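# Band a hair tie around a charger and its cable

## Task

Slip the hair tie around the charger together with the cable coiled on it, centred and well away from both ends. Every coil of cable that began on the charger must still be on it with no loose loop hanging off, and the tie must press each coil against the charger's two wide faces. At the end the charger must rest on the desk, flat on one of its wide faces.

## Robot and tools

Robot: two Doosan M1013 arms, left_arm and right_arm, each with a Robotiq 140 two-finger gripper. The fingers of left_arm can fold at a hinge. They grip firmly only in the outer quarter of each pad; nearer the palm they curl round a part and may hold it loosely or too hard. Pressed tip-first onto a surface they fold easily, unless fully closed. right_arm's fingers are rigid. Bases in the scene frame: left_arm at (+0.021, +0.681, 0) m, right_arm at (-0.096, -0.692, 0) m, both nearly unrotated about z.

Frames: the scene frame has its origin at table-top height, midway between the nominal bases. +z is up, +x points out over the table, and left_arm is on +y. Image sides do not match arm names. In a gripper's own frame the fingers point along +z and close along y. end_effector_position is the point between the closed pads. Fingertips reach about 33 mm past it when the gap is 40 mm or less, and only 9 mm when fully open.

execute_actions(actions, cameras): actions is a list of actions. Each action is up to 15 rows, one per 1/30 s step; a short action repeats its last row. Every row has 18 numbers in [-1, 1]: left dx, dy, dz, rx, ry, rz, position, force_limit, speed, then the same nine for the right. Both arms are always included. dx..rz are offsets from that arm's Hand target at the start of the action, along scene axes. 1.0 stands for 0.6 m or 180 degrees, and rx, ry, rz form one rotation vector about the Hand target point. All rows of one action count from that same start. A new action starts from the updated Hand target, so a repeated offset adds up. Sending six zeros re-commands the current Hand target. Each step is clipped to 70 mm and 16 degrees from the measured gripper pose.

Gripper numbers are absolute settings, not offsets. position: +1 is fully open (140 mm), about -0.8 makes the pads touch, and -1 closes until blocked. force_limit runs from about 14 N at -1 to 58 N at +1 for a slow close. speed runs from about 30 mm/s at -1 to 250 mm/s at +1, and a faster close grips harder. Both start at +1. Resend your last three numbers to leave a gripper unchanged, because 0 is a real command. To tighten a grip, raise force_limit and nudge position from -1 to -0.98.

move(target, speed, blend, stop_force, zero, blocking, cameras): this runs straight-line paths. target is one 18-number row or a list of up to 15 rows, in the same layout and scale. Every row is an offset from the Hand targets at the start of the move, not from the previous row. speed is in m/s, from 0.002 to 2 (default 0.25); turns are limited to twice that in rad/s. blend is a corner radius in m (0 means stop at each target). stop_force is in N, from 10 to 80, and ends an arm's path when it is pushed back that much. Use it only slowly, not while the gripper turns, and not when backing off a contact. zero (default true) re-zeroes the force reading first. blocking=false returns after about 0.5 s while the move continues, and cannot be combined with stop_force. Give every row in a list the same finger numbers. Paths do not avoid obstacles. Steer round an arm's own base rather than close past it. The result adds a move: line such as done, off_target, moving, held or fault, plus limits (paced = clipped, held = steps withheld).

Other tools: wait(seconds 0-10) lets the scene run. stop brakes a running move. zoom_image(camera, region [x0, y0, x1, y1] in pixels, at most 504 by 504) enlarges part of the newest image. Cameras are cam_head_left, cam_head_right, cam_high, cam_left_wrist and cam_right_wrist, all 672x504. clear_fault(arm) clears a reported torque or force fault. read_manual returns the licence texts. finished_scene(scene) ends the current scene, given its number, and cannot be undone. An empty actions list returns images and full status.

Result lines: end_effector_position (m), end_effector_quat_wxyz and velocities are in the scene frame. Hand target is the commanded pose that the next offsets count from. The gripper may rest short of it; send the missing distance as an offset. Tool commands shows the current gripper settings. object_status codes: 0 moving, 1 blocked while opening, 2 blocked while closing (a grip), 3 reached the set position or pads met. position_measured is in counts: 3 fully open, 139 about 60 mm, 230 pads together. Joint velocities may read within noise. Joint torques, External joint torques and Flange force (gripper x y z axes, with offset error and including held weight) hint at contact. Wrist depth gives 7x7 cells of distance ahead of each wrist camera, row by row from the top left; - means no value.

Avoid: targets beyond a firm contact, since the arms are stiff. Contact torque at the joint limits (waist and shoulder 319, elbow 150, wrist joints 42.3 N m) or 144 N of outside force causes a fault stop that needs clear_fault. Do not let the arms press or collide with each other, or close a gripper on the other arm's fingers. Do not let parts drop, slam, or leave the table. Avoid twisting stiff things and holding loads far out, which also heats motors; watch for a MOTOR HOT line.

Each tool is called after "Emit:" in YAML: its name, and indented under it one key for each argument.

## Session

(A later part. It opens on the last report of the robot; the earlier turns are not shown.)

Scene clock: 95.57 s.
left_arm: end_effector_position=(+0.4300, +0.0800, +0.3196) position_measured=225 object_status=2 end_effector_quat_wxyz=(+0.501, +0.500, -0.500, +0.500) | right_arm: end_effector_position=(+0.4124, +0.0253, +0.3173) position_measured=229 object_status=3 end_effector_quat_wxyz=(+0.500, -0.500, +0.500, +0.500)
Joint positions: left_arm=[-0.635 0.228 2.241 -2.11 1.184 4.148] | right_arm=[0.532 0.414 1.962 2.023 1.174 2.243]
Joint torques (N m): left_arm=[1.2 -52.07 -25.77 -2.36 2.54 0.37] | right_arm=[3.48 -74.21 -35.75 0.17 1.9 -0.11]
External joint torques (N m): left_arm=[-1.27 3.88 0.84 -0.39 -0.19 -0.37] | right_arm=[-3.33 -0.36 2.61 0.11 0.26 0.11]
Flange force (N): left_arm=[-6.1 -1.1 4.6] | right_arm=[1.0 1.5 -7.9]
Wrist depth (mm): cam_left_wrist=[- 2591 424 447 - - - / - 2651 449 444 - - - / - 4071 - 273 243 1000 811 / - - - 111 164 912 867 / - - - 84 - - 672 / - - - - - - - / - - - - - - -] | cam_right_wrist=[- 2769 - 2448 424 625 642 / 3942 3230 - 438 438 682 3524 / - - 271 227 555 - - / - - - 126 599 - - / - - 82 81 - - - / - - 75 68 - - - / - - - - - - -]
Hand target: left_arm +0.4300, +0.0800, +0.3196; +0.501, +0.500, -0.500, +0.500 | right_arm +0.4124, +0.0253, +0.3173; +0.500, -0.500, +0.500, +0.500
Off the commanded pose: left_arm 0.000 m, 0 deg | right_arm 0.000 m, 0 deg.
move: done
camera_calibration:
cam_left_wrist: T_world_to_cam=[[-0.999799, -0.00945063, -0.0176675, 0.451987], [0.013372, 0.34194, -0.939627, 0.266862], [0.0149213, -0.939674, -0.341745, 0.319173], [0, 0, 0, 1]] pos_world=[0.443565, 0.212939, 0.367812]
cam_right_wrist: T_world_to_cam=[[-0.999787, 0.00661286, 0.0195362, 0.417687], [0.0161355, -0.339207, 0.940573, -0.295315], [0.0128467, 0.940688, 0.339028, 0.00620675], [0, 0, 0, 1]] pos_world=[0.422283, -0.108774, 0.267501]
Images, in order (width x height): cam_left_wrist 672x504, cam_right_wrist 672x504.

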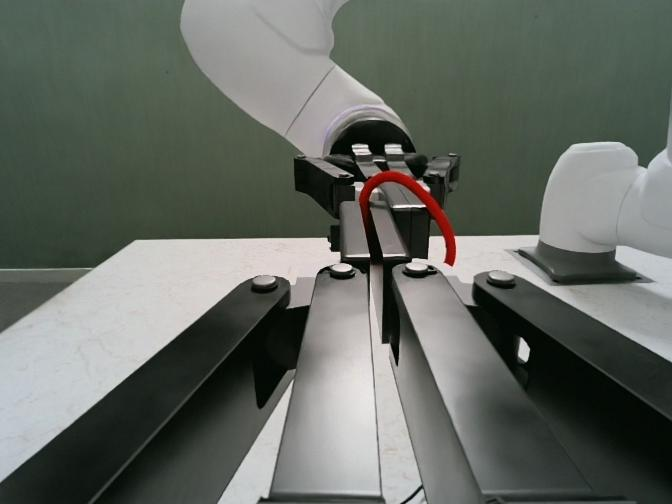

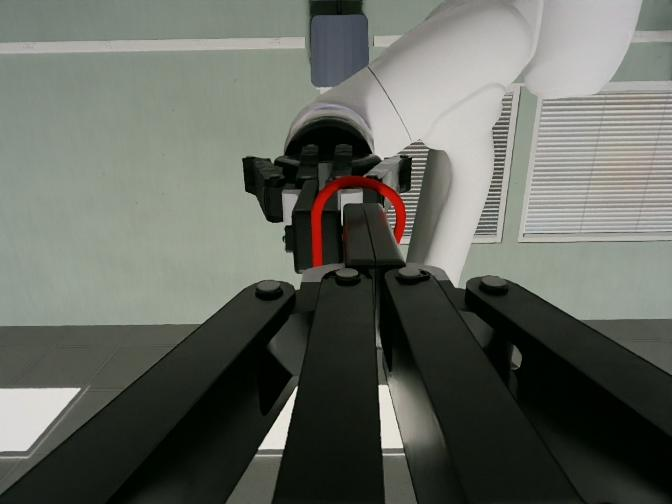

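Emit:
move:
  target:
    - [0,0,0,0,0,0,-1,-1,-1,0,0.028,0,0,0,0,-0.8,1,0]
    - [0,0,0,0,0,0,-1,-1,-1,-0.0083,0.028,0,0,0,0,-0.8,1,0]
    - [0,0,0,0,0,0,-0.71,-1,-1,-0.0083,0.028,0,0,0,0,-0.8,1,0]
  speed: 0.05
  cameras: ["cam_left_wrist","cam_right_wrist"]

Emit:
zoom_image:
  camera: "cam_right_wrist"
  region: [270, 100, 450, 290]

Emit:
zoom_image:
  camera: "cam_left_wrist"
  region: [280, 110, 500, 300]

Scene clock: 102.77 s.
left_arm: end_effector_position=(+0.4300, +0.0800, +0.3196) position_measured=218 object_status=3 end_effector_quat_wxyz=(+0.501, +0.500, -0.500, +0.500) | right_arm: end_effector_position=(+0.4074, +0.0421, +0.3173) position_measured=229 object_status=3 end_effector_quat_wxyz=(+0.500, -0.500, +0.500, +0.500)
Joint positions: left_arm=[-0.635 0.228 2.241 -2.11 1.184 4.148] | right_arm=[0.558 0.422 1.949 2.044 1.155 2.239]
Joint torques (N m): left_arm=[1.36 -51.97 -25.71 -2.38 2.59 0.37] | right_arm=[2.69 -75.04 -36.05 0.15 1.87 -0.1]
External joint torques (N m): left_arm=[-1.33 3.34 0.74 -0.38 -0.23 -0.37] | right_arm=[-2.64 -0.46 2.62 0.06 0.29 0.1]
Flange force (N): left_arm=[-5.1 -0.5 4.4] | right_arm=[0.9 2.0 -7.2]
Wrist depth (mm): cam_left_wrist=[- - 408 429 - - - / - - 435 432 - - - / - - - 257 213 - 814 / - - - 111 141 923 860 / 687 - - 84 - 88 706 / - - - - - - - / - - - - - - -] | cam_right_wrist=[- - - 2643 409 421 620 / - - - 421 424 458 - / - - 277 270 460 - 3143 / - 3186 151 114 560 - - / - - 82 81 - - - / - - 75 68 - - - / - - - - - - -]
Hand target: left_arm +0.4300, +0.0800, +0.3196; +0.501, +0.500, -0.500, +0.500 | right_arm +0.4074, +0.0421, +0.3173; +0.500, -0.500, +0.500, +0.500
Off the commanded pose: left_arm 0.000 m, 0 deg | right_arm 0.000 m, 0 deg.
move: done
camera_calibration:
cam_left_wrist: T_world_to_cam=[[-0.999799, -0.00945063, -0.0176675, 0.451987], [0.013372, 0.34194, -0.939627, 0.266862], [0.0149213, -0.939674, -0.341745, 0.319173], [0, 0, 0, 1]] pos_world=[0.443565, 0.212939, 0.367812]
cam_right_wrist: T_world_to_cam=[[-0.999787, 0.00661286, 0.0195362, 0.412577], [0.0161355, -0.339207, 0.940573, -0.289536], [0.0128467, 0.940688, 0.339028, -0.00953258], [0, 0, 0, 1]] pos_world=[0.417283, -0.0919738, 0.267501]
Images, in order (width x height): cam_left_wrist 672x504, cam_right_wrist 672x504.

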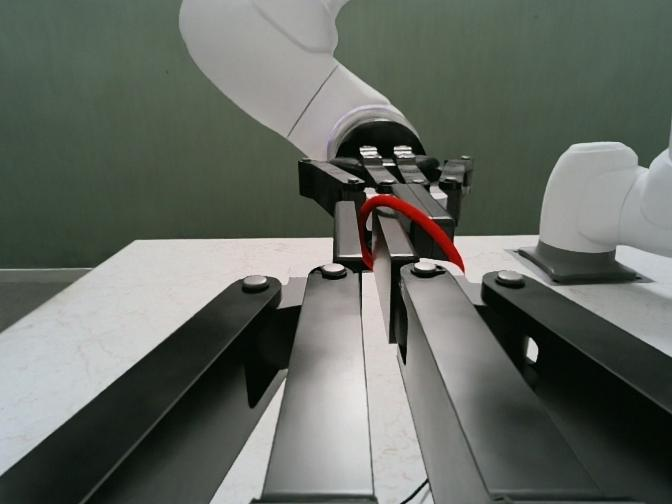

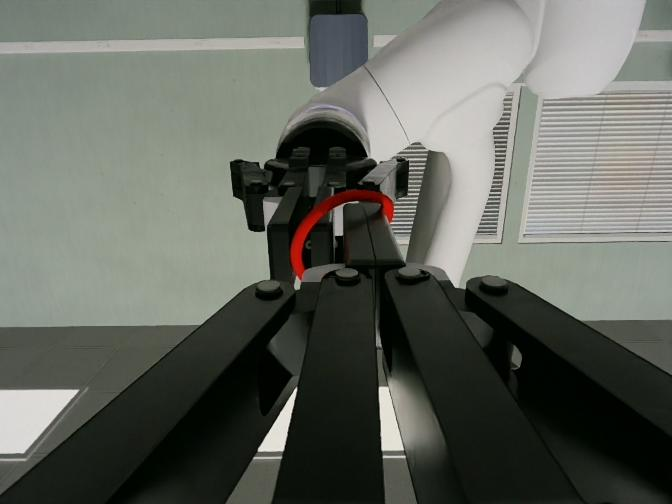

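Scaled by 2.653 from the camera's 672x504 image, which has a finer 960x720 frame.

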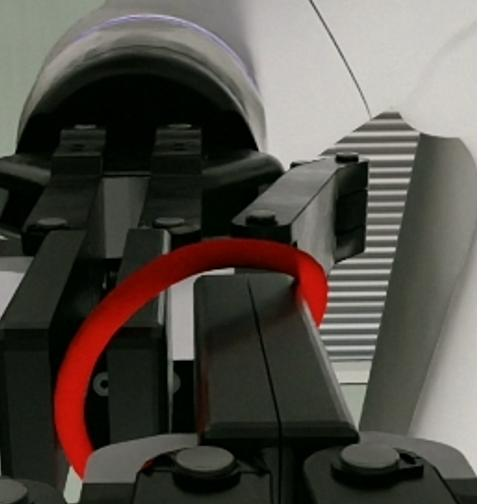

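Scaled by 2.291 from the camera's 672x504 image, which has a finer 960x720 frame.

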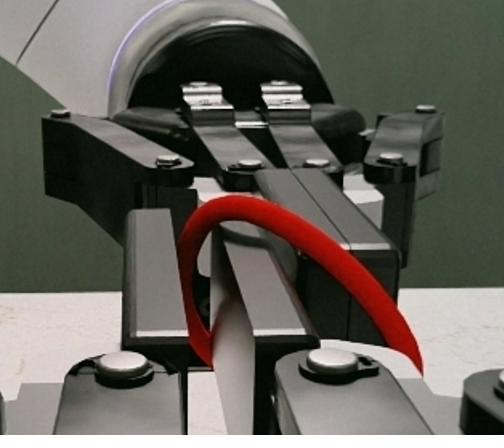

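Emit:
move:
  target: [0,0.08,0,0,0,0,-0.71,-1,-1,0,0,0,0,0,0,-0.8,1,0]
  speed: 0.05
  cameras: ["cam_left_wrist","cam_right_wrist"]

Emit:
zoom_image:
  camera: "cam_left_wrist"
  region: [280, 110, 500, 300]

Scene clock: 107.23 s.
left_arm: end_effector_position=(+0.4300, +0.1280, +0.3196) position_measured=218 object_status=3 end_effector_quat_wxyz=(+0.501, +0.500, -0.500, +0.500) | right_arm: end_effector_position=(+0.4074, +0.0421, +0.3173) position_measured=229 object_status=3 end_effector_quat_wxyz=(+0.500, -0.500, +0.500, +0.500)
Joint positions: left_arm=[-0.552 0.196 2.285 -2.039 1.235 4.133] | right_arm=[0.558 0.422 1.949 2.044 1.155 2.239]
Joint torques (N m): left_arm=[-0.28 -48.14 -25.09 -2.24 2.53 0.37] | right_arm=[2.6 -74.69 -36.1 0.11 1.85 -0.07]
External joint torques (N m): left_arm=[0.18 3.73 0.84 -0.4 -0.2 -0.37] | right_arm=[-2.61 -0.51 2.84 0.09 0.31 0.07]
Flange force (N): left_arm=[-6.1 -2.9 2.0] | right_arm=[1.0 2.5 -7.5]
Wrist depth (mm): cam_left_wrist=[- - 455 467 - - - / 3081 - 472 472 - - - / - - - 273 261 916 826 / 2923 962 1226 111 983 938 891 / - - - 84 - 88 82 / - - - - - - - / - - - - - - -] | cam_right_wrist=[- 2398 - 2673 452 641 599 / - - 3230 464 475 837 3420 / - - 336 245 589 - 3060 / - - - 125 629 - 3276 / - - 82 81 - - - / - - 75 68 - - - / - - - - - - -]
Hand target: left_arm +0.4300, +0.1280, +0.3196; +0.501, +0.500, -0.500, +0.500 | right_arm +0.4074, +0.0421, +0.3173; +0.500, -0.500, +0.500, +0.500
Off the commanded pose: left_arm 0.000 m, 0 deg | right_arm 0.000 m, 0 deg.
move: done
camera_calibration:
cam_left_wrist: T_world_to_cam=[[-0.999799, -0.00945063, -0.0176675, 0.452441], [0.013372, 0.34194, -0.939627, 0.250449], [0.0149213, -0.939674, -0.341745, 0.364277], [0, 0, 0, 1]] pos_world=[0.443565, 0.260939, 0.367812]
cam_right_wrist: T_world_to_cam=[[-0.999787, 0.00661286, 0.0195362, 0.412577], [0.0161355, -0.339207, 0.940573, -0.289536], [0.0128467, 0.940688, 0.339028, -0.00953258], [0, 0, 0, 1]] pos_world=[0.417283, -0.0919738, 0.267501]
Images, in order (width x height): cam_left_wrist 672x504, cam_right_wrist 672x504.

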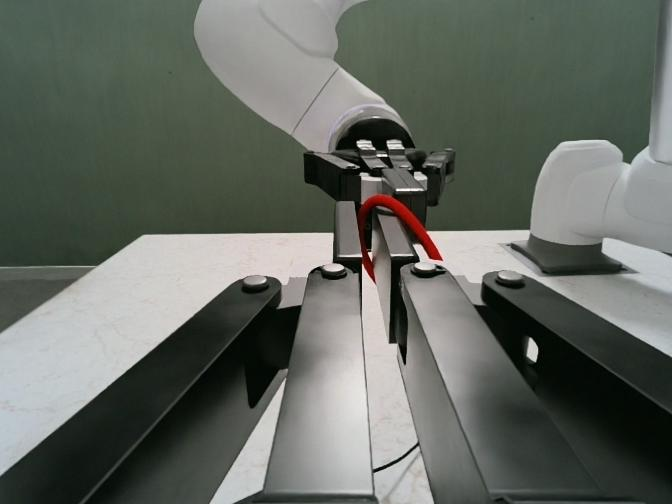

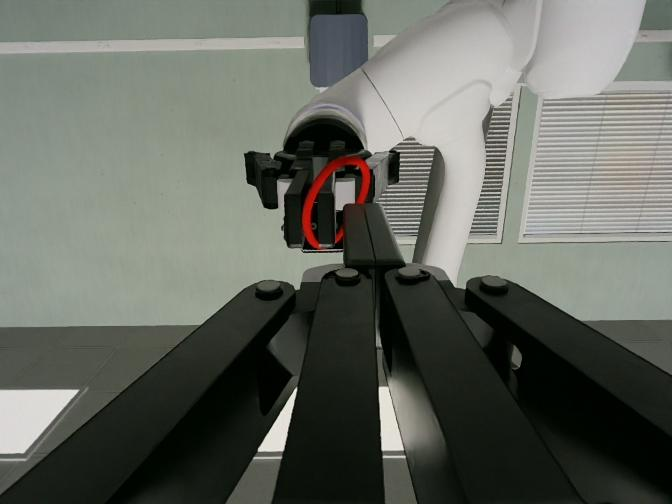

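Scaled by 2.291 from the camera's 672x504 image, which has a finer 960x720 frame.

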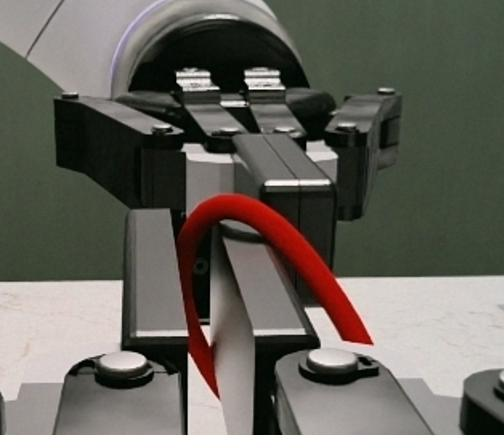

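Emit:
move:
  target: [0,0,0,0,0,0,-1,-1,-1,0,-0.05,0,0,0,0,-0.8,1,0]
  speed: 0.1
  cameras: ["cam_left_wrist","cam_right_wrist"]

Emit:
zoom_image:
  camera: "cam_right_wrist"
  region: [270, 100, 450, 290]

Emit:
zoom_image:
  camera: "cam_left_wrist"
  region: [280, 110, 500, 300]

Scene clock: 117.73 s.
left_arm: end_effector_position=(+0.4300, +0.1280, +0.3196) position_measured=225 object_status=2 end_effector_quat_wxyz=(+0.501, +0.500, -0.500, +0.500) | right_arm: end_effector_position=(+0.4074, +0.0122, +0.3173) position_measured=229 object_status=3 end_effector_quat_wxyz=(+0.500, -0.500, +0.500, +0.500)
Joint positions: left_arm=[-0.552 0.196 2.286 -2.039 1.235 4.133] | right_arm=[0.519 0.4 1.985 2.016 1.186 2.238]
Joint torques (N m): left_arm=[1.62 -47.86 -25.04 -2.22 2.55 0.39] | right_arm=[3.38 -71.62 -35.7 0.23 1.79 -0.17]
External joint torques (N m): left_arm=[-1.81 3.46 0.82 -0.42 -0.22 -0.39] | right_arm=[-3.28 -1.51 2.7 0.09 0.38 0.17]
Flange force (N): left_arm=[-5.6 -0.3 5.5] | right_arm=[-0.5 2.7 -8.9]
Wrist depth (mm): cam_left_wrist=[- - 482 491 - - - / - - 476 499 - - 757 / - - 3454 308 298 987 806 / - - - 111 142 916 870 / 755 - - 84 - - 781 / - - - - - - - / - - - - - - -] | cam_right_wrist=[- - - 2836 479 670 637 / - - - 494 503 705 - / - - 328 261 595 - - / - - - 109 664 2871 - / - - 82 81 - - - / - - 75 68 - - - / - - - - - - -]
Hand target: left_arm +0.4300, +0.1280, +0.3196; +0.501, +0.500, -0.500, +0.500 | right_arm +0.4074, +0.0121, +0.3173; +0.500, -0.500, +0.500, +0.500
Off the commanded pose: left_arm 0.000 m, 0 deg | right_arm 0.000 m, 0 deg.
move: done
camera_calibration:
cam_left_wrist: T_world_to_cam=[[-0.999799, -0.00945063, -0.0176675, 0.452441], [0.013372, 0.34194, -0.939627, 0.250449], [0.0149213, -0.939674, -0.341745, 0.364277], [0, 0, 0, 1]] pos_world=[0.443565, 0.260939, 0.367812]
cam_right_wrist: T_world_to_cam=[[-0.999787, 0.00661286, 0.0195362, 0.412775], [0.0161355, -0.339207, 0.940573, -0.299712], [0.0128467, 0.940688, 0.339028, 0.0186881], [0, 0, 0, 1]] pos_world=[0.417283, -0.121974, 0.267501]
Images, in order (width x height): cam_left_wrist 672x504, cam_right_wrist 672x504.

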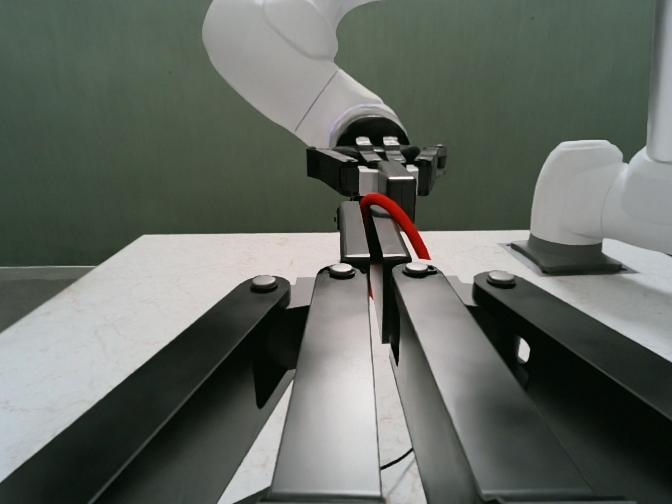

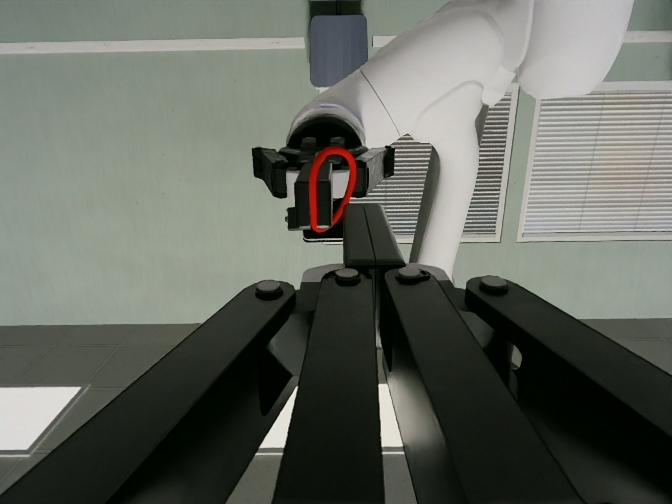

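Scaled by 2.653 from the camera's 672x504 image, which has a finer 960x720 frame.

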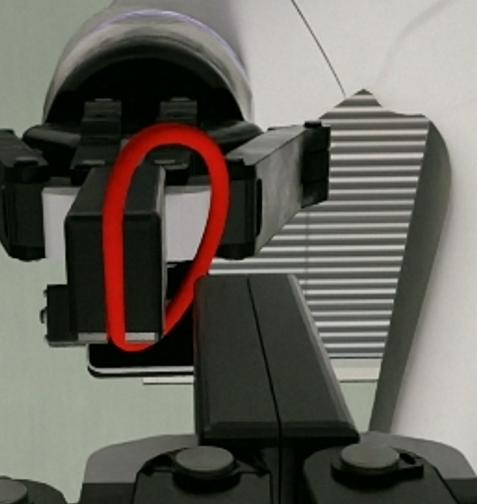

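Scaled by 2.291 from the camera's 672x504 image, which has a finer 960x720 frame.

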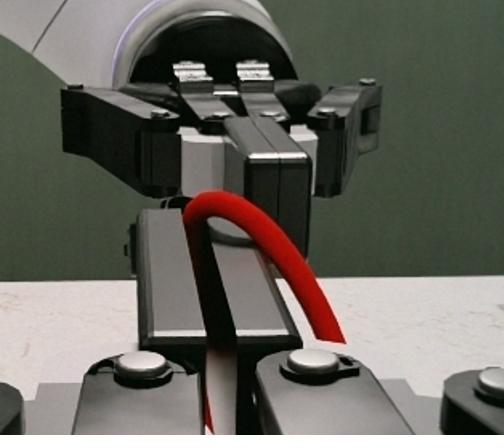

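Emit:
move:
  target: [-0.12,0,0,0.5,0,0,-1,-1,-1,0,-0.2,0,0,0,0,-0.8,1,0]
  speed: 0.3

Emit:
move:
  target:
    - [0,0,-0.4,0,0,0,-1,-1,-1,0,0,0,0,0,0,-0.8,1,0]
    - [0,0,-0.473,0,0,0,-1,-1,-1,0,0,0,0,0,0,-0.8,1,0]
    - [0,0,-0.473,0,0,0,-0.5,-1,-1,0,0,0,0,0,0,-0.8,1,0]
    - [0,0,-0.2,0,0,0,-0.5,-1,-1,0,0,0,0,0,0,-0.8,1,0]
  speed: [0.2,0.05,0.1,0.15]
  cameras: ["cam_left_wrist"]

Scene clock: 126.03 s.
left_arm: end_effector_position=(+0.3580, +0.1280, +0.3196) position_measured=225 object_status=2 end_effector_quat_wxyz=(+0.001, +0.707, -0.707, +0.000) | right_arm: end_effector_position=(+0.4074, -0.1079, +0.3173) position_measured=229 object_status=3 end_effector_quat_wxyz=(+0.500, -0.500, +0.500, +0.500)
Joint positions: left_arm=[-1.06 0.16 1.613 -0.001 1.367 2.064] | right_arm=[0.34 0.323 2.107 1.882 1.313 2.241]
Joint torques (N m): left_arm=[2.04 -61.51 -42.07 4.34 0.05 0.37] | right_arm=[2.54 -63.5 -33.77 0.7 1.85 -0.06]
External joint torques (N m): left_arm=[-2.28 3.46 0.82 -0.15 -0.09 -0.37] | right_arm=[-2.53 -0.74 2.36 0.1 0.32 0.06]
Flange force (N): left_arm=[5.3 1.6 2.5] | right_arm=[0.4 3.0 -6.8]
Wrist depth (mm): cam_left_wrist=[409 404 403 408 406 405 405 / 431 429 431 429 427 429 444 / 456 - 454 446 451 453 451 / 483 476 483 111 472 477 481 / 517 508 - 84 - - 505 / - - - - - - - / - - - - - - -] | cam_right_wrist=[3876 - - 2871 822 755 4307 / - - - - 878 819 3420 / 4010 2769 3420 2736 365 - - / - - 2907 108 362 - - / - - 82 81 - - - / - - 75 68 - - - / - - - - - - -]
Hand target: left_arm +0.3580, +0.1280, +0.3196; +0.001, +0.707, -0.707, +0.000 | right_arm +0.4074, -0.1079, +0.3173; +0.500, -0.500, +0.500, +0.500
Off the commanded pose: left_arm 0.000 m, 0 deg | right_arm 0.000 m, 0 deg.
move: done

Scene clock: 131.13 s.
left_arm: end_effector_position=(+0.3580, +0.1280, +0.1995) position_measured=192 object_status=3 end_effector_quat_wxyz=(+0.001, +0.707, -0.707, +0.000) | right_arm: end_effector_position=(+0.4074, -0.1079, +0.3173) position_measured=229 object_status=3 end_effector_quat_wxyz=(+0.500, -0.500, +0.500, +0.500)
Joint positions: left_arm=[-1.06 0.22 1.766 -0.001 1.155 2.064] | right_arm=[0.34 0.323 2.107 1.882 1.313 2.241]
Joint torques (N m): left_arm=[1.32 -65.27 -39.47 4.13 0.13 0.38] | right_arm=[2.64 -63.88 -33.88 0.73 1.88 -0.08]
External joint torques (N m): left_arm=[-1.26 4.16 1.04 -0.21 -0.18 -0.38] | right_arm=[-2.66 -0.21 2.4 0.08 0.28 0.08]
Flange force (N): left_arm=[4.8 0.0 4.3] | right_arm=[1.1 2.4 -6.7]
Wrist depth (mm): cam_left_wrist=[299 298 298 297 298 297 300 / 316 316 316 314 314 314 312 / 335 333 330 328 327 333 330 / 356 356 350 350 144 349 351 / 375 75 87 373 - 88 367 / - - - 406 - - 72 / - - - 436 - - 65] | cam_right_wrist=[3230 - - 2613 783 755 3276 / - 2736 - - 338 - 3942 / - - 3101 351 352 - - / - - - 108 341 - - / 3371 - 82 81 - - 3420 / - - 75 68 - - - / - - - - - - -]
Hand target: left_arm +0.3580, +0.1280, +0.1996; +0.001, +0.707, -0.707, +0.000 | right_arm +0.4074, -0.1079, +0.3173; +0.500, -0.500, +0.500, +0.500
Off the commanded pose: left_arm 0.000 m, 0 deg | right_arm 0.000 m, 0 deg.
move: done
camera_calibration:
cam_left_wrist: T_world_to_cam=[[-0.999799, 0.017668, -0.00945042, 0.373224], [0.0133726, 0.939627, 0.34194, -0.193648], [0.0149213, 0.341745, -0.939674, 0.279667], [0, 0, 0, 1]] pos_world=[0.371565, 0.079788, 0.332539]
Images, in order (width x height): cam_left_wrist 672x504.

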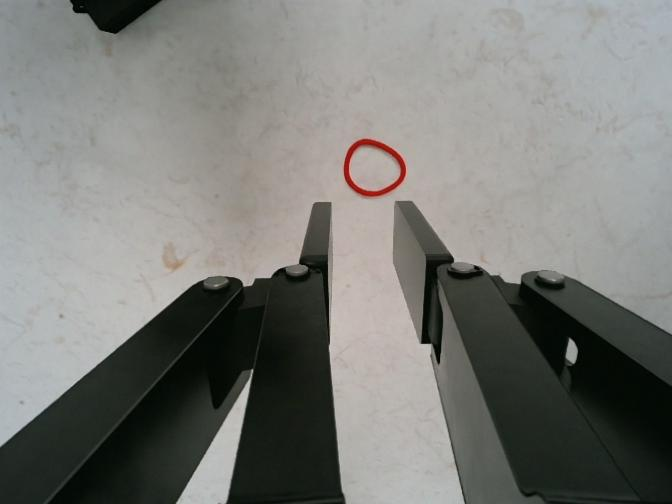

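Emit:
move:
  target:
    - [-0.0492,0.0015,-0.18,0,0,0,-0.466,-1,-1,0,0,0,0,0,0,-0.8,1,0]
    - [-0.0492,0.0015,-0.275,0,0,0,-0.466,-1,-1,0,0,0,0,0,0,-0.8,1,0]
  speed: [0.2,0.05]
  cameras: ["cam_left_wrist"]

Emit:
zoom_image:
  camera: "cam_left_wrist"
  region: [250, 130, 450, 280]

Scene clock: 140.87 s.
left_arm: end_effector_position=(+0.3285, +0.1289, +0.0346) position_measured=188 object_status=3 end_effector_quat_wxyz=(+0.001, +0.707, -0.707, +0.000) | right_arm: end_effector_position=(+0.4074, -0.1079, +0.3173) position_measured=229 object_status=3 end_effector_quat_wxyz=(+0.500, -0.500, +0.500, +0.500)
Joint positions: left_arm=[-1.1 0.347 1.944 -0.001 0.85 2.024] | right_arm=[0.34 0.323 2.107 1.882 1.313 2.241]
Joint torques (N m): left_arm=[1.38 -71.39 -32.34 3.43 0.03 0.38] | right_arm=[2.36 -63.8 -33.89 0.68 1.81 -0.1]
External joint torques (N m): left_arm=[-1.36 4.58 0.69 -0.2 -0.08 -0.38] | right_arm=[-2.36 -0.28 2.39 0.13 0.35 0.1]
Flange force (N): left_arm=[5.2 0.3 5.8] | right_arm=[1.0 2.6 -6.3]
Wrist depth (mm): cam_left_wrist=[149 150 150 150 150 149 149 / 159 157 158 158 158 158 157 / 168 168 168 165 167 167 167 / 179 179 176 173 153 175 175 / 189 80 91 187 185 88 184 / - 69 - 204 - - 70 / - - - 219 - - 66] | cam_right_wrist=[- - - 2643 302 741 - / - - - - 310 329 - / - - 409 373 323 - - / - 3578 440 114 333 3371 2944 / - - 82 81 - 91 3371 / - - 75 68 - - - / - - - - - - -]
Hand target: left_arm +0.3285, +0.1289, +0.0346; +0.001, +0.707, -0.707, +0.000 | right_arm +0.4074, -0.1079, +0.3173; +0.500, -0.500, +0.500, +0.500
Off the commanded pose: left_arm 0.000 m, 0 deg | right_arm 0.000 m, 0 deg.
move: done
camera_calibration:
cam_left_wrist: T_world_to_cam=[[-0.999799, 0.0176675, -0.00945063, 0.342154], [0.013372, 0.939627, 0.34194, -0.137679], [0.0149213, 0.341745, -0.939674, 0.124753], [0, 0, 0, 1]] pos_world=[0.342065, 0.080688, 0.167539]
Images, in order (width x height): cam_left_wrist 672x504.

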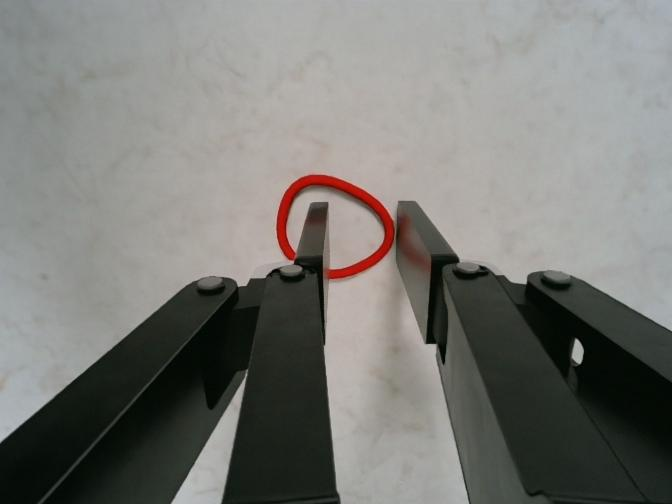

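Scaled by 2.520 from the camera's 672x504 image, which has a finer 960x720 frame.

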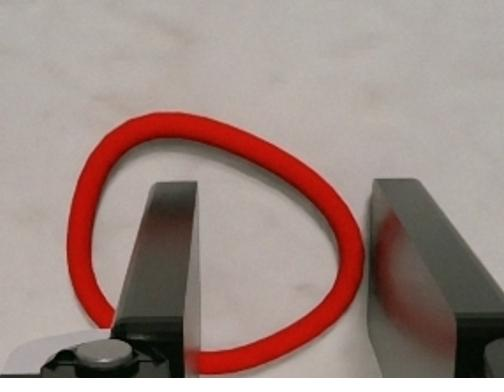

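Emit:
move:
  target:
    - [0,0,0,0,0,0,-1,-1,-1,0,0,0,0,0,0,-0.8,1,0]
    - [0,0,0.45,0,0,0,-1,-1,-1,0,0,0,0,0,0,-0.8,1,0]
  speed: 0.2

Emit:
move:
  target: [0.16,-0.0815,0.025,-0.5,0,0,-1,-1,-1,0,0,0,0,0,0,-0.8,1,0]
  speed: 0.25
  cameras: ["cam_left_wrist","cam_right_wrist"]

Emit:
zoom_image:
  camera: "cam_right_wrist"
  region: [270, 80, 450, 270]

Scene clock: 147.37 s.
left_arm: end_effector_position=(+0.3285, +0.1289, +0.3045) position_measured=225 object_status=2 end_effector_quat_wxyz=(+0.000, +0.707, -0.707, +0.000) | right_arm: end_effector_position=(+0.4074, -0.1079, +0.3173) position_measured=229 object_status=3 end_effector_quat_wxyz=(+0.500, -0.500, +0.500, +0.500)
Joint positions: left_arm=[-1.1 0.141 1.663 -0.001 1.337 2.024] | right_arm=[0.34 0.323 2.107 1.882 1.313 2.241]
Joint torques (N m): left_arm=[1.47 -59.49 -42.01 4.35 0.11 0.4] | right_arm=[3.01 -63.51 -33.93 0.76 1.93 -0.06]
External joint torques (N m): left_arm=[-1.51 4.28 1.22 -0.19 -0.17 -0.4] | right_arm=[-3.03 -0.6 2.49 0.05 0.23 0.06]
Flange force (N): left_arm=[5.2 0.5 3.6] | right_arm=[0.6 2.7 -7.6]
Wrist depth (mm): cam_left_wrist=[400 401 394 - 405 392 392 / 414 418 416 414 414 411 412 / 442 439 439 433 439 439 433 / 478 456 459 111 459 459 464 / 502 - - 84 - - 486 / - - - - - - - / - - - - - - -] | cam_right_wrist=[2194 - - 2769 816 753 3186 / 3813 - - - 837 3060 2769 / - - - - 359 2556 - / 3143 4948 - 108 367 - 2871 / 3322 - 82 81 - 91 3524 / - - 75 68 - - - / - - - - - - -]
Hand target: left_arm +0.3285, +0.1289, +0.3046; +0.001, +0.707, -0.707, +0.000 | right_arm +0.4074, -0.1079, +0.3173; +0.500, -0.500, +0.500, +0.500
Off the commanded pose: left_arm 0.000 m, 0 deg | right_arm 0.000 m, 0 deg.
move: done

Scene clock: 151.00 s.
left_arm: end_effector_position=(+0.4246, +0.0801, +0.3196) position_measured=225 object_status=2 end_effector_quat_wxyz=(+0.501, +0.500, -0.500, +0.500) | right_arm: end_effector_position=(+0.4074, -0.1079, +0.3173) position_measured=229 object_status=3 end_effector_quat_wxyz=(+0.500, -0.500, +0.500, +0.500)
Joint positions: left_arm=[-0.642 0.222 2.25 -2.117 1.182 4.152] | right_arm=[0.34 0.323 2.107 1.882 1.313 2.241]
Joint torques (N m): left_arm=[2.16 -51.85 -25.59 -2.35 2.54 0.44] | right_arm=[2.44 -63.12 -33.95 0.67 1.85 -0.11]
External joint torques (N m): left_arm=[-2.14 4.25 0.72 -0.4 -0.19 -0.44] | right_arm=[-2.46 -0.89 2.54 0.13 0.31 0.11]
Flange force (N): left_arm=[-6.5 -0.6 6.4] | right_arm=[0.2 3.5 -6.8]
Wrist depth (mm): cam_left_wrist=[- - 549 560 - - - / 2280 - 553 573 - 2505 697 / - - - 338 - 870 800 / - - - 111 1075 923 817 / 2326 - - 84 - - 724 / - - - - - - - / - - - - - - -] | cam_right_wrist=[2736 2704 - 3143 542 758 4845 / - 2673 - 559 563 840 - / - - - 324 1016 3471 - / - 3751 - 108 748 3471 - / - - 82 81 - - 3942 / - - 75 68 - - - / - - - - - - -]
Hand target: left_arm +0.4245, +0.0800, +0.3196; +0.501, +0.500, -0.500, +0.500 | right_arm +0.4074, -0.1079, +0.3173; +0.500, -0.500, +0.500, +0.500
Off the commanded pose: left_arm 0.000 m, 0 deg | right_arm 0.000 m, 0 deg.
move: done
camera_calibration:
cam_left_wrist: T_world_to_cam=[[-0.999798, -0.00967279, -0.0176424, 0.446626], [0.0132724, 0.341942, -0.939627, 0.266943], [0.0151215, -0.939671, -0.341744, 0.31926], [0, 0, 0, 1]] pos_world=[0.438165, 0.21304, 0.367812]
cam_right_wrist: T_world_to_cam=[[-0.999787, 0.00661286, 0.0195362, 0.413569], [0.0161355, -0.339207, 0.940573, -0.340417], [0.0128467, 0.940688, 0.339028, 0.131571], [0, 0, 0, 1]] pos_world=[0.417283, -0.241974, 0.267501]
Images, in order (width x height): cam_left_wrist 672x504, cam_right_wrist 672x504.

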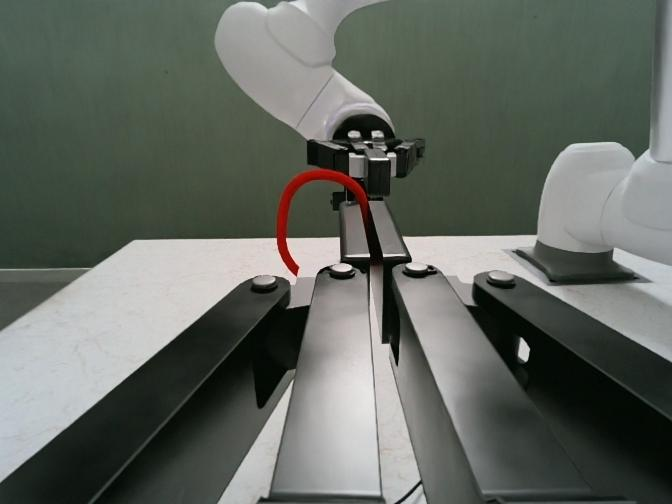

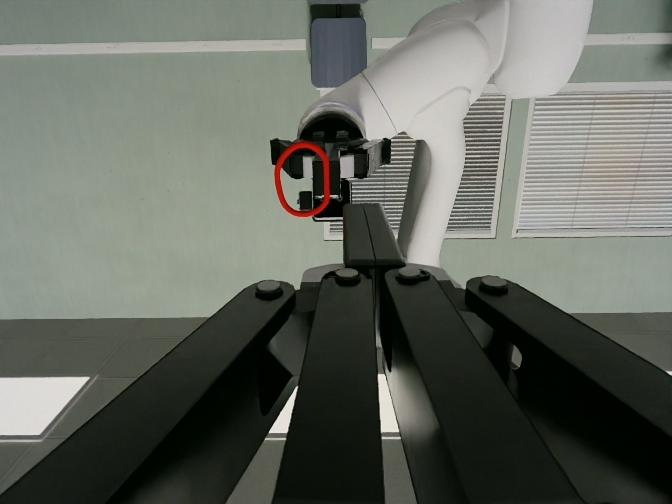

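Scaled by 2.653 from the camera's 672x504 image, which has a finer 960x720 frame.

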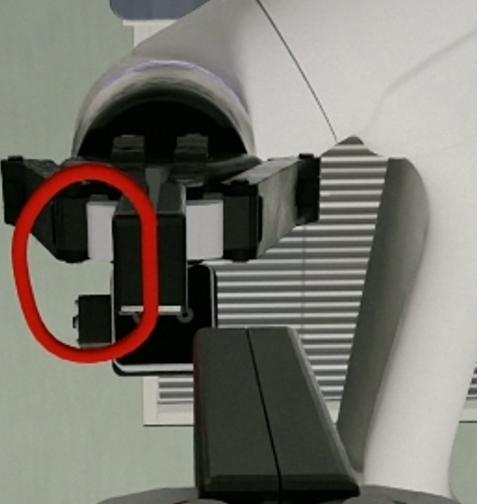

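Emit:
move:
  target:
    - [0,0,0,0,0,0,-1,-1,-1,0.0618,0.1,0.003,0,0,0,-0.8,1,0]
    - [0,0,0,0,0,0,-1,-1,-1,0.0618,0.22,0.003,0,0,0,-0.8,1,0]
  speed: [0.15,0.06]
  cameras: ["cam_left_wrist","cam_right_wrist"]

Emit:
zoom_image:
  camera: "cam_right_wrist"
  region: [240, 100, 450, 290]

Emit:
zoom_image:
  camera: "cam_left_wrist"
  region: [240, 110, 460, 300]

Scene clock: 160.77 s.
left_arm: end_effector_position=(+0.4245, +0.0800, +0.3196) position_measured=225 object_status=2 end_effector_quat_wxyz=(+0.501, +0.500, -0.500, +0.500) | right_arm: end_effector_position=(+0.4445, +0.0241, +0.3191) position_measured=229 object_status=3 end_effector_quat_wxyz=(+0.500, -0.500, +0.500, +0.500)
Joint positions: left_arm=[-0.642 0.222 2.25 -2.117 1.182 4.152] | right_arm=[0.503 0.442 1.91 1.991 1.182 2.275]
Joint torques (N m): left_arm=[1.23 -51.48 -25.66 -2.34 2.6 0.38] | right_arm=[3.15 -77.08 -36.18 0.37 1.82 -0.12]
External joint torques (N m): left_arm=[-1.23 3.74 0.76 -0.42 -0.25 -0.38] | right_arm=[-3 -0.87 2.36 0.04 0.29 0.12]
Flange force (N): left_arm=[-5.8 -1.0 4.6] | right_arm=[0.2 2.2 -7.5]
Wrist depth (mm): cam_left_wrist=[2714 436 429 - - - - / 2850 - 448 409 - - - / - - - 259 - 838 814 / - - - 116 - 934 844 / 752 - - 84 - - 735 / - - - - - - - / - - - - - - -] | cam_right_wrist=[2528 - - - 431 421 630 / 3060 - 2871 443 440 454 - / 2802 - 2528 259 256 - - / - 3471 - 109 164 - - / - - 82 81 - - - / - - 75 68 - - - / - - - - - - -]
Hand target: left_arm +0.4245, +0.0800, +0.3196; +0.501, +0.500, -0.500, +0.500 | right_arm +0.4445, +0.0241, +0.3191; +0.500, -0.500, +0.500, +0.500
Off the commanded pose: left_arm 0.000 m, 0 deg | right_arm 0.000 m, 0 deg.
move: done
camera_calibration:
cam_left_wrist: T_world_to_cam=[[-0.999799, -0.00945063, -0.0176675, 0.446488], [0.013372, 0.34194, -0.939627, 0.266936], [0.0149213, -0.939674, -0.341745, 0.319255], [0, 0, 0, 1]] pos_world=[0.438065, 0.212939, 0.367812]
cam_right_wrist: T_world_to_cam=[[-0.999787, 0.00661286, 0.0195362, 0.449753], [0.0161355, -0.339207, 0.940573, -0.297933], [0.0128467, 0.940688, 0.339028, 0.00631294], [0, 0, 0, 1]] pos_world=[0.454383, -0.109974, 0.269301]
Images, in order (width x height): cam_left_wrist 672x504, cam_right_wrist 672x504.

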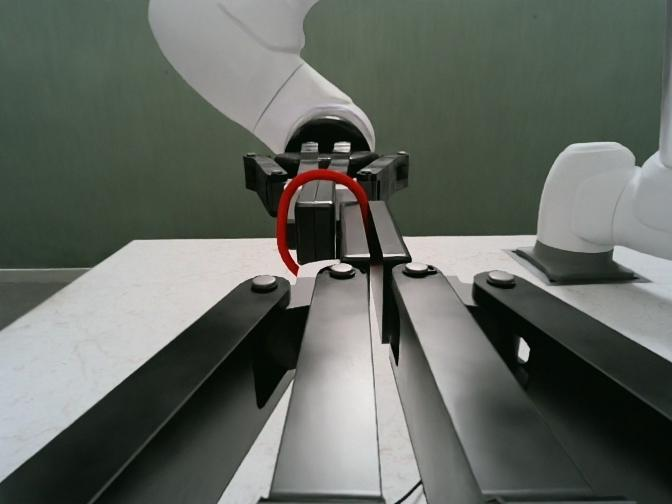

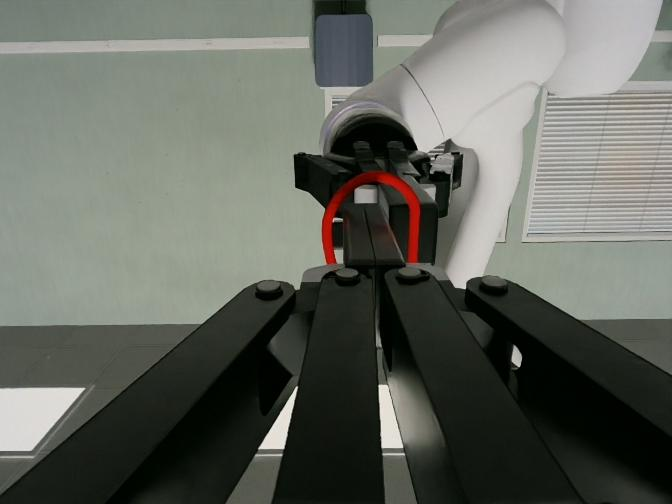

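Scaled by 2.400 from the camera's 672x504 image, which has a finer 960x720 frame.

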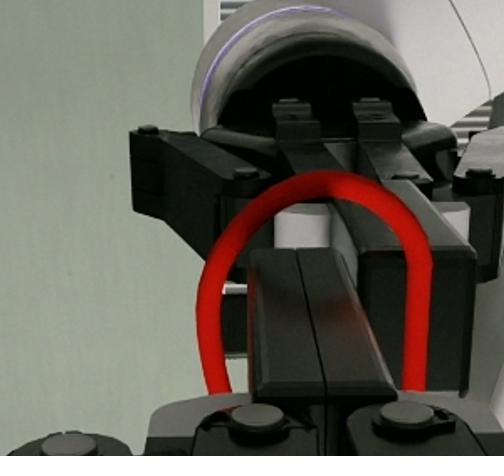

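Scaled by 2.291 from the camera's 672x504 image, which has a finer 960x720 frame.

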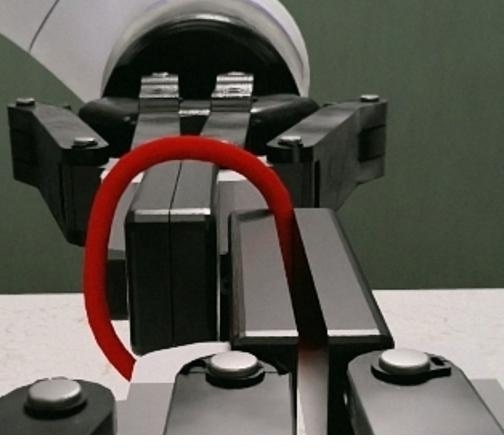

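Emit:
move:
  target:
    - [0,0,0,0,0,0,-1,-1,-1,0,0.033,0,0,0,0,-0.8,1,0]
    - [0,0,0,0,0,0,-1,-1,-1,0.0045,0.033,0.016,0,0,0,-0.8,1,0]
    - [0,0,0,0,0,0,-0.71,-1,-1,0.0045,0.033,0.016,0,0,0,-0.8,1,0]
    - [0,0.04,0,0,0,0,-0.71,-1,-1,0.0045,0.033,0.016,0,0,0,-0.8,1,0]
  speed: 0.05
  cameras: ["cam_left_wrist","cam_right_wrist"]

Emit:
zoom_image:
  camera: "cam_right_wrist"
  region: [240, 100, 450, 290]

Emit:
zoom_image:
  camera: "cam_left_wrist"
  region: [240, 110, 460, 300]

Scene clock: 172.17 s.
left_arm: end_effector_position=(+0.4245, +0.1040, +0.3196) position_measured=218 object_status=3 end_effector_quat_wxyz=(+0.501, +0.500, -0.500, +0.500) | right_arm: end_effector_position=(+0.4472, +0.0439, +0.3287) position_measured=229 object_status=3 end_effector_quat_wxyz=(+0.500, -0.500, +0.500, +0.500)
Joint positions: left_arm=[-0.602 0.205 2.273 -2.082 1.206 4.145] | right_arm=[0.526 0.448 1.877 1.999 1.156 2.295]
Joint torques (N m): left_arm=[0.92 -49.18 -25.39 -2.33 2.6 0.41] | right_arm=[2.51 -78.82 -37.23 0.29 1.78 -0.04]
External joint torques (N m): left_arm=[-1.07 4.07 0.93 -0.36 -0.27 -0.41] | right_arm=[-2.51 -0.39 2.49 0.09 0.29 0.04]
Flange force (N): left_arm=[-6.4 -1.6 4.4] | right_arm=[1.1 2.4 -6.6]
Wrist depth (mm): cam_left_wrist=[- 438 430 - - - 2651 / - - 451 458 - - - / - - - 192 - 1041 823 / - - - 116 - 891 873 / - - - 84 - 89 697 / - - - - - - - / - - - - - - -] | cam_right_wrist=[- - - 2673 434 419 617 / - - - 424 440 486 2836 / - - - 231 228 558 3420 / - - - 109 168 - - / - - 82 81 - - - / - - 75 68 - - - / - - - - - - -]
Hand target: left_arm +0.4245, +0.1040, +0.3196; +0.501, +0.500, -0.500, +0.500 | right_arm +0.4472, +0.0439, +0.3287; +0.500, -0.500, +0.500, +0.500
Off the commanded pose: left_arm 0.000 m, 0 deg | right_arm 0.000 m, 0 deg.
move: done
camera_calibration:
cam_left_wrist: T_world_to_cam=[[-0.999799, -0.00945063, -0.0176675, 0.446715], [0.013372, 0.34194, -0.939627, 0.258729], [0.0149213, -0.939674, -0.341745, 0.341807], [0, 0, 0, 1]] pos_world=[0.438065, 0.236939, 0.367812]
cam_right_wrist: T_world_to_cam=[[-0.999787, 0.00661286, 0.0195362, 0.452134], [0.0161355, -0.339207, 0.940573, -0.30029], [0.0128467, 0.940688, 0.339028, -0.015602], [0, 0, 0, 1]] pos_world=[0.457083, -0.0901738, 0.278901]
Images, in order (width x height): cam_left_wrist 672x504, cam_right_wrist 672x504.

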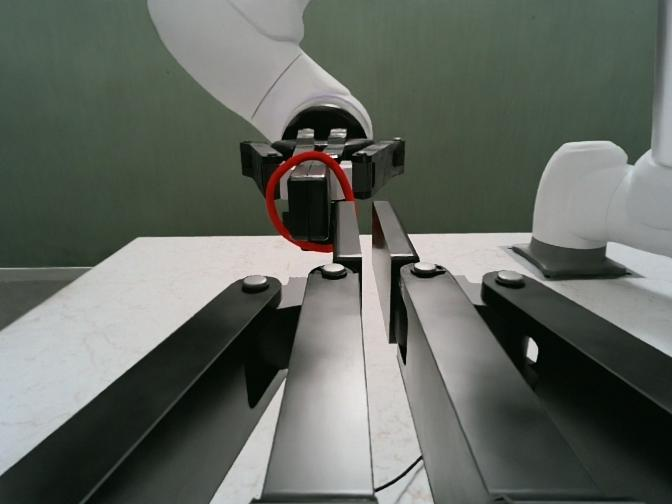

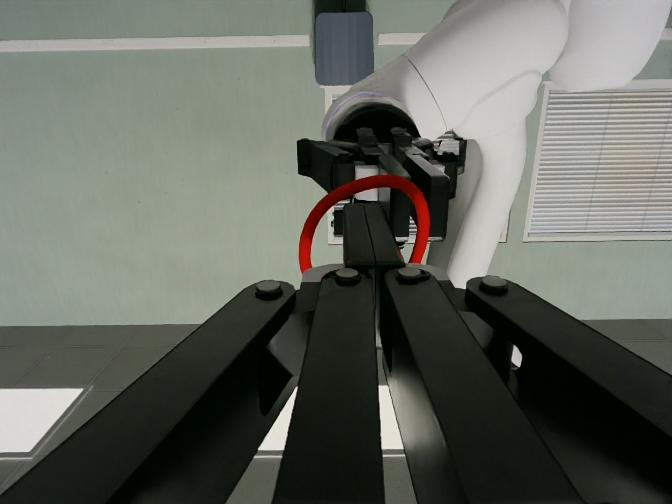

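Scaled by 2.400 from the camera's 672x504 image, which has a finer 960x720 frame.

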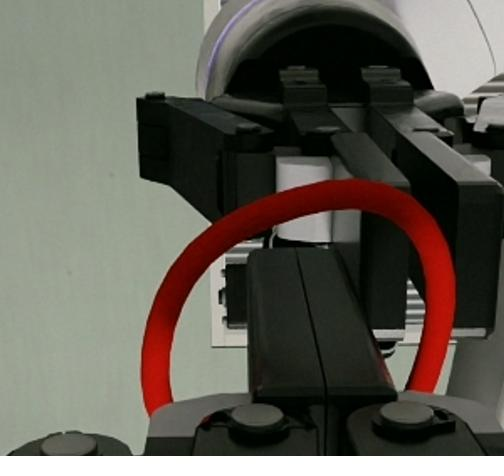

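Scaled by 2.291 from the camera's 672x504 image, which has a finer 960x720 frame.

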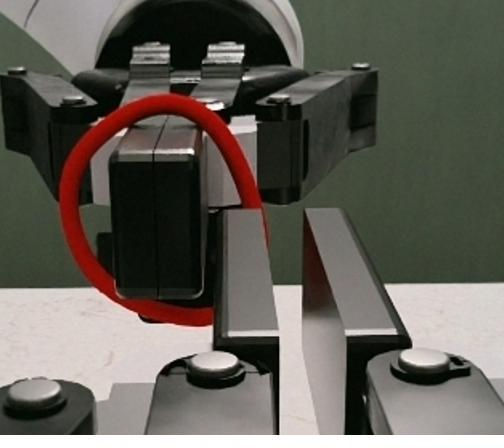

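Emit:
move:
  target:
    - [0,0.04,0,0,0,0,-0.71,-1,-1,0,0,0,0,0,0,-0.8,1,0]
    - [0,0.15,0.1,0,0,0,-0.71,-1,-1,0,0,0,0,0,0,-0.8,1,0]
  speed: [0.06,0.15]

Emit:
move:
  target: [0,0,0,0,0,0,-0.7,-1,-1,0,0,0,0,0,0,-0.35,1,-1]
  cameras: ["cam_right_wrist","cam_left_wrist"]

Emit:
zoom_image:
  camera: "cam_right_wrist"
  region: [240, 100, 450, 290]

Scene clock: 176.53 s.
left_arm: end_effector_position=(+0.4245, +0.1940, +0.3795) position_measured=218 object_status=3 end_effector_quat_wxyz=(+0.501, +0.500, -0.500, +0.500) | right_arm: end_effector_position=(+0.4472, +0.0439, +0.3287) position_measured=229 object_status=3 end_effector_quat_wxyz=(+0.500, -0.500, +0.500, +0.500)
Joint positions: left_arm=[-0.429 0.053 2.296 -1.896 1.259 3.971] | right_arm=[0.526 0.448 1.877 1.999 1.156 2.295]
Joint torques (N m): left_arm=[1.22 -36.84 -29.01 -2.36 2.25 0.45] | right_arm=[2.78 -78.8 -37.21 0.25 1.74 -0.12]
External joint torques (N m): left_arm=[-1.31 3.14 0.79 -0.41 -0.19 -0.45] | right_arm=[-2.76 -0.32 2.61 0.13 0.33 0.12]
Flange force (N): left_arm=[-4.5 -1.7 4.7] | right_arm=[1.1 2.3 -7.0]
Wrist depth (mm): cam_left_wrist=[- - 549 583 623 - 644 / - - 539 556 - - 708 / - - - 450 - 1013 783 / - - 1134 111 - 1027 838 / 3123 - - 84 - - 832 / - - - - - - - / - - - - - - -] | cam_right_wrist=[2836 - - 2769 551 688 620 / - - - 541 529 825 3060 / - - - 409 554 603 - / - - - 109 316 716 - / - - 82 81 - - - / - - 75 68 - - - / - - - - - - -]
Hand target: left_arm +0.4245, +0.1940, +0.3796; +0.501, +0.500, -0.500, +0.500 | right_arm +0.4472, +0.0439, +0.3287; +0.500, -0.500, +0.500, +0.500
Off the commanded pose: left_arm 0.000 m, 0 deg | right_arm 0.000 m, 0 deg.
move: done

Scene clock: 177.93 s.
left_arm: end_effector_position=(+0.4245, +0.1940, +0.3796) position_measured=217 object_status=3 end_effector_quat_wxyz=(+0.501, +0.500, -0.500, +0.500) | right_arm: end_effector_position=(+0.4472, +0.0439, +0.3287) position_measured=173 object_status=0 end_effector_quat_wxyz=(+0.500, -0.500, +0.500, +0.500)
Joint positions: left_arm=[-0.429 0.053 2.296 -1.896 1.259 3.971] | right_arm=[0.526 0.448 1.877 1.999 1.156 2.295]
Joint torques (N m): left_arm=[1.34 -36.84 -29.13 -2.35 2.24 0.4] | right_arm=[2.27 -78.75 -37.18 0.25 1.76 -0.06]
External joint torques (N m): left_arm=[-1.42 3.39 0.94 -0.41 -0.19 -0.4] | right_arm=[-2.27 -0.47 2.47 0.13 0.3 0.06]
Flange force (N): left_arm=[-5.2 -1.7 5.0] | right_arm=[1.0 2.6 -6.4]
Wrist depth (mm): cam_left_wrist=[- - 531 588 623 - 649 / - - 539 556 4749 - 717 / - - - 452 3507 966 786 / - 1096 - 116 - 1000 857 / 2780 - - 84 - - 750 / - - - - - - - / - - - - - - -] | cam_right_wrist=[- - - 2736 846 709 617 / - - - 584 530 783 - / - - - 444 563 624 - / 3420 3371 - 136 136 117 - / - 82 94 145 - 91 80 / - - - - - - 69 / - - - - - - -]
Hand target: left_arm +0.4245, +0.1940, +0.3796; +0.501, +0.500, -0.500, +0.500 | right_arm +0.4472, +0.0439, +0.3287; +0.500, -0.500, +0.500, +0.500
Off the commanded pose: left_arm 0.000 m, 0 deg | right_arm 0.000 m, 0 deg.
move: done
camera_calibration:
cam_left_wrist: T_world_to_cam=[[-0.999799, -0.00945063, -0.0176675, 0.448626], [0.013372, 0.34194, -0.939627, 0.284332], [0.0149213, -0.939674, -0.341745, 0.446882], [0, 0, 0, 1]] pos_world=[0.438065, 0.326939, 0.427812]
cam_right_wrist: T_world_to_cam=[[-0.999787, 0.00661286, 0.0195362, 0.452134], [0.0161355, -0.339207, 0.940573, -0.30029], [0.0128467, 0.940688, 0.339028, -0.015602], [0, 0, 0, 1]] pos_world=[0.457083, -0.0901738, 0.278901]
Images, in order (width x height): cam_left_wrist 672x504, cam_right_wrist 672x504.

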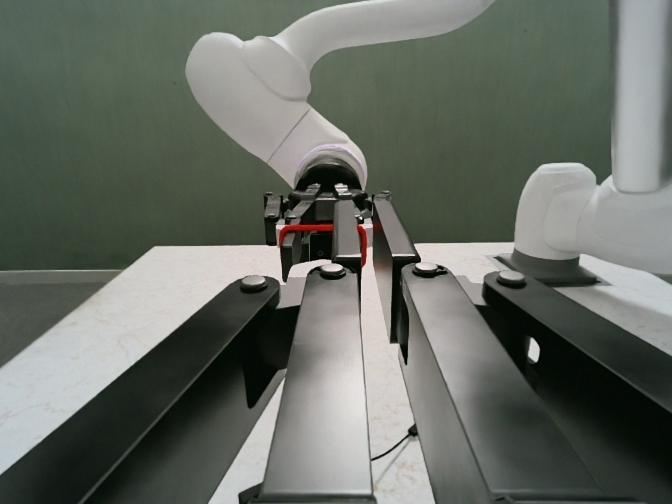

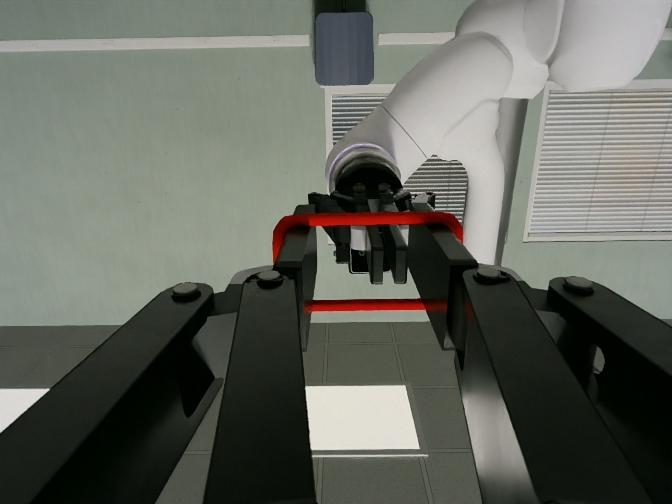

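Scaled by 2.400 from the camera's 672x504 image, which has a finer 960x720 frame.

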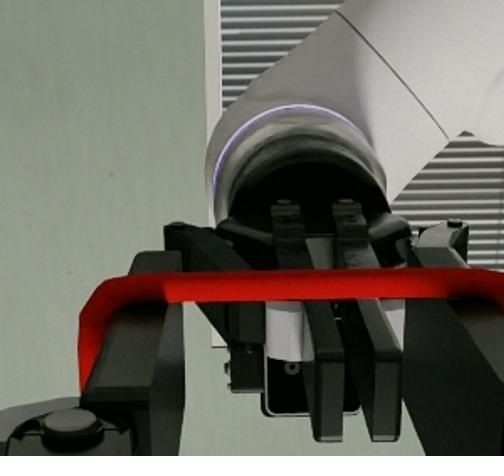

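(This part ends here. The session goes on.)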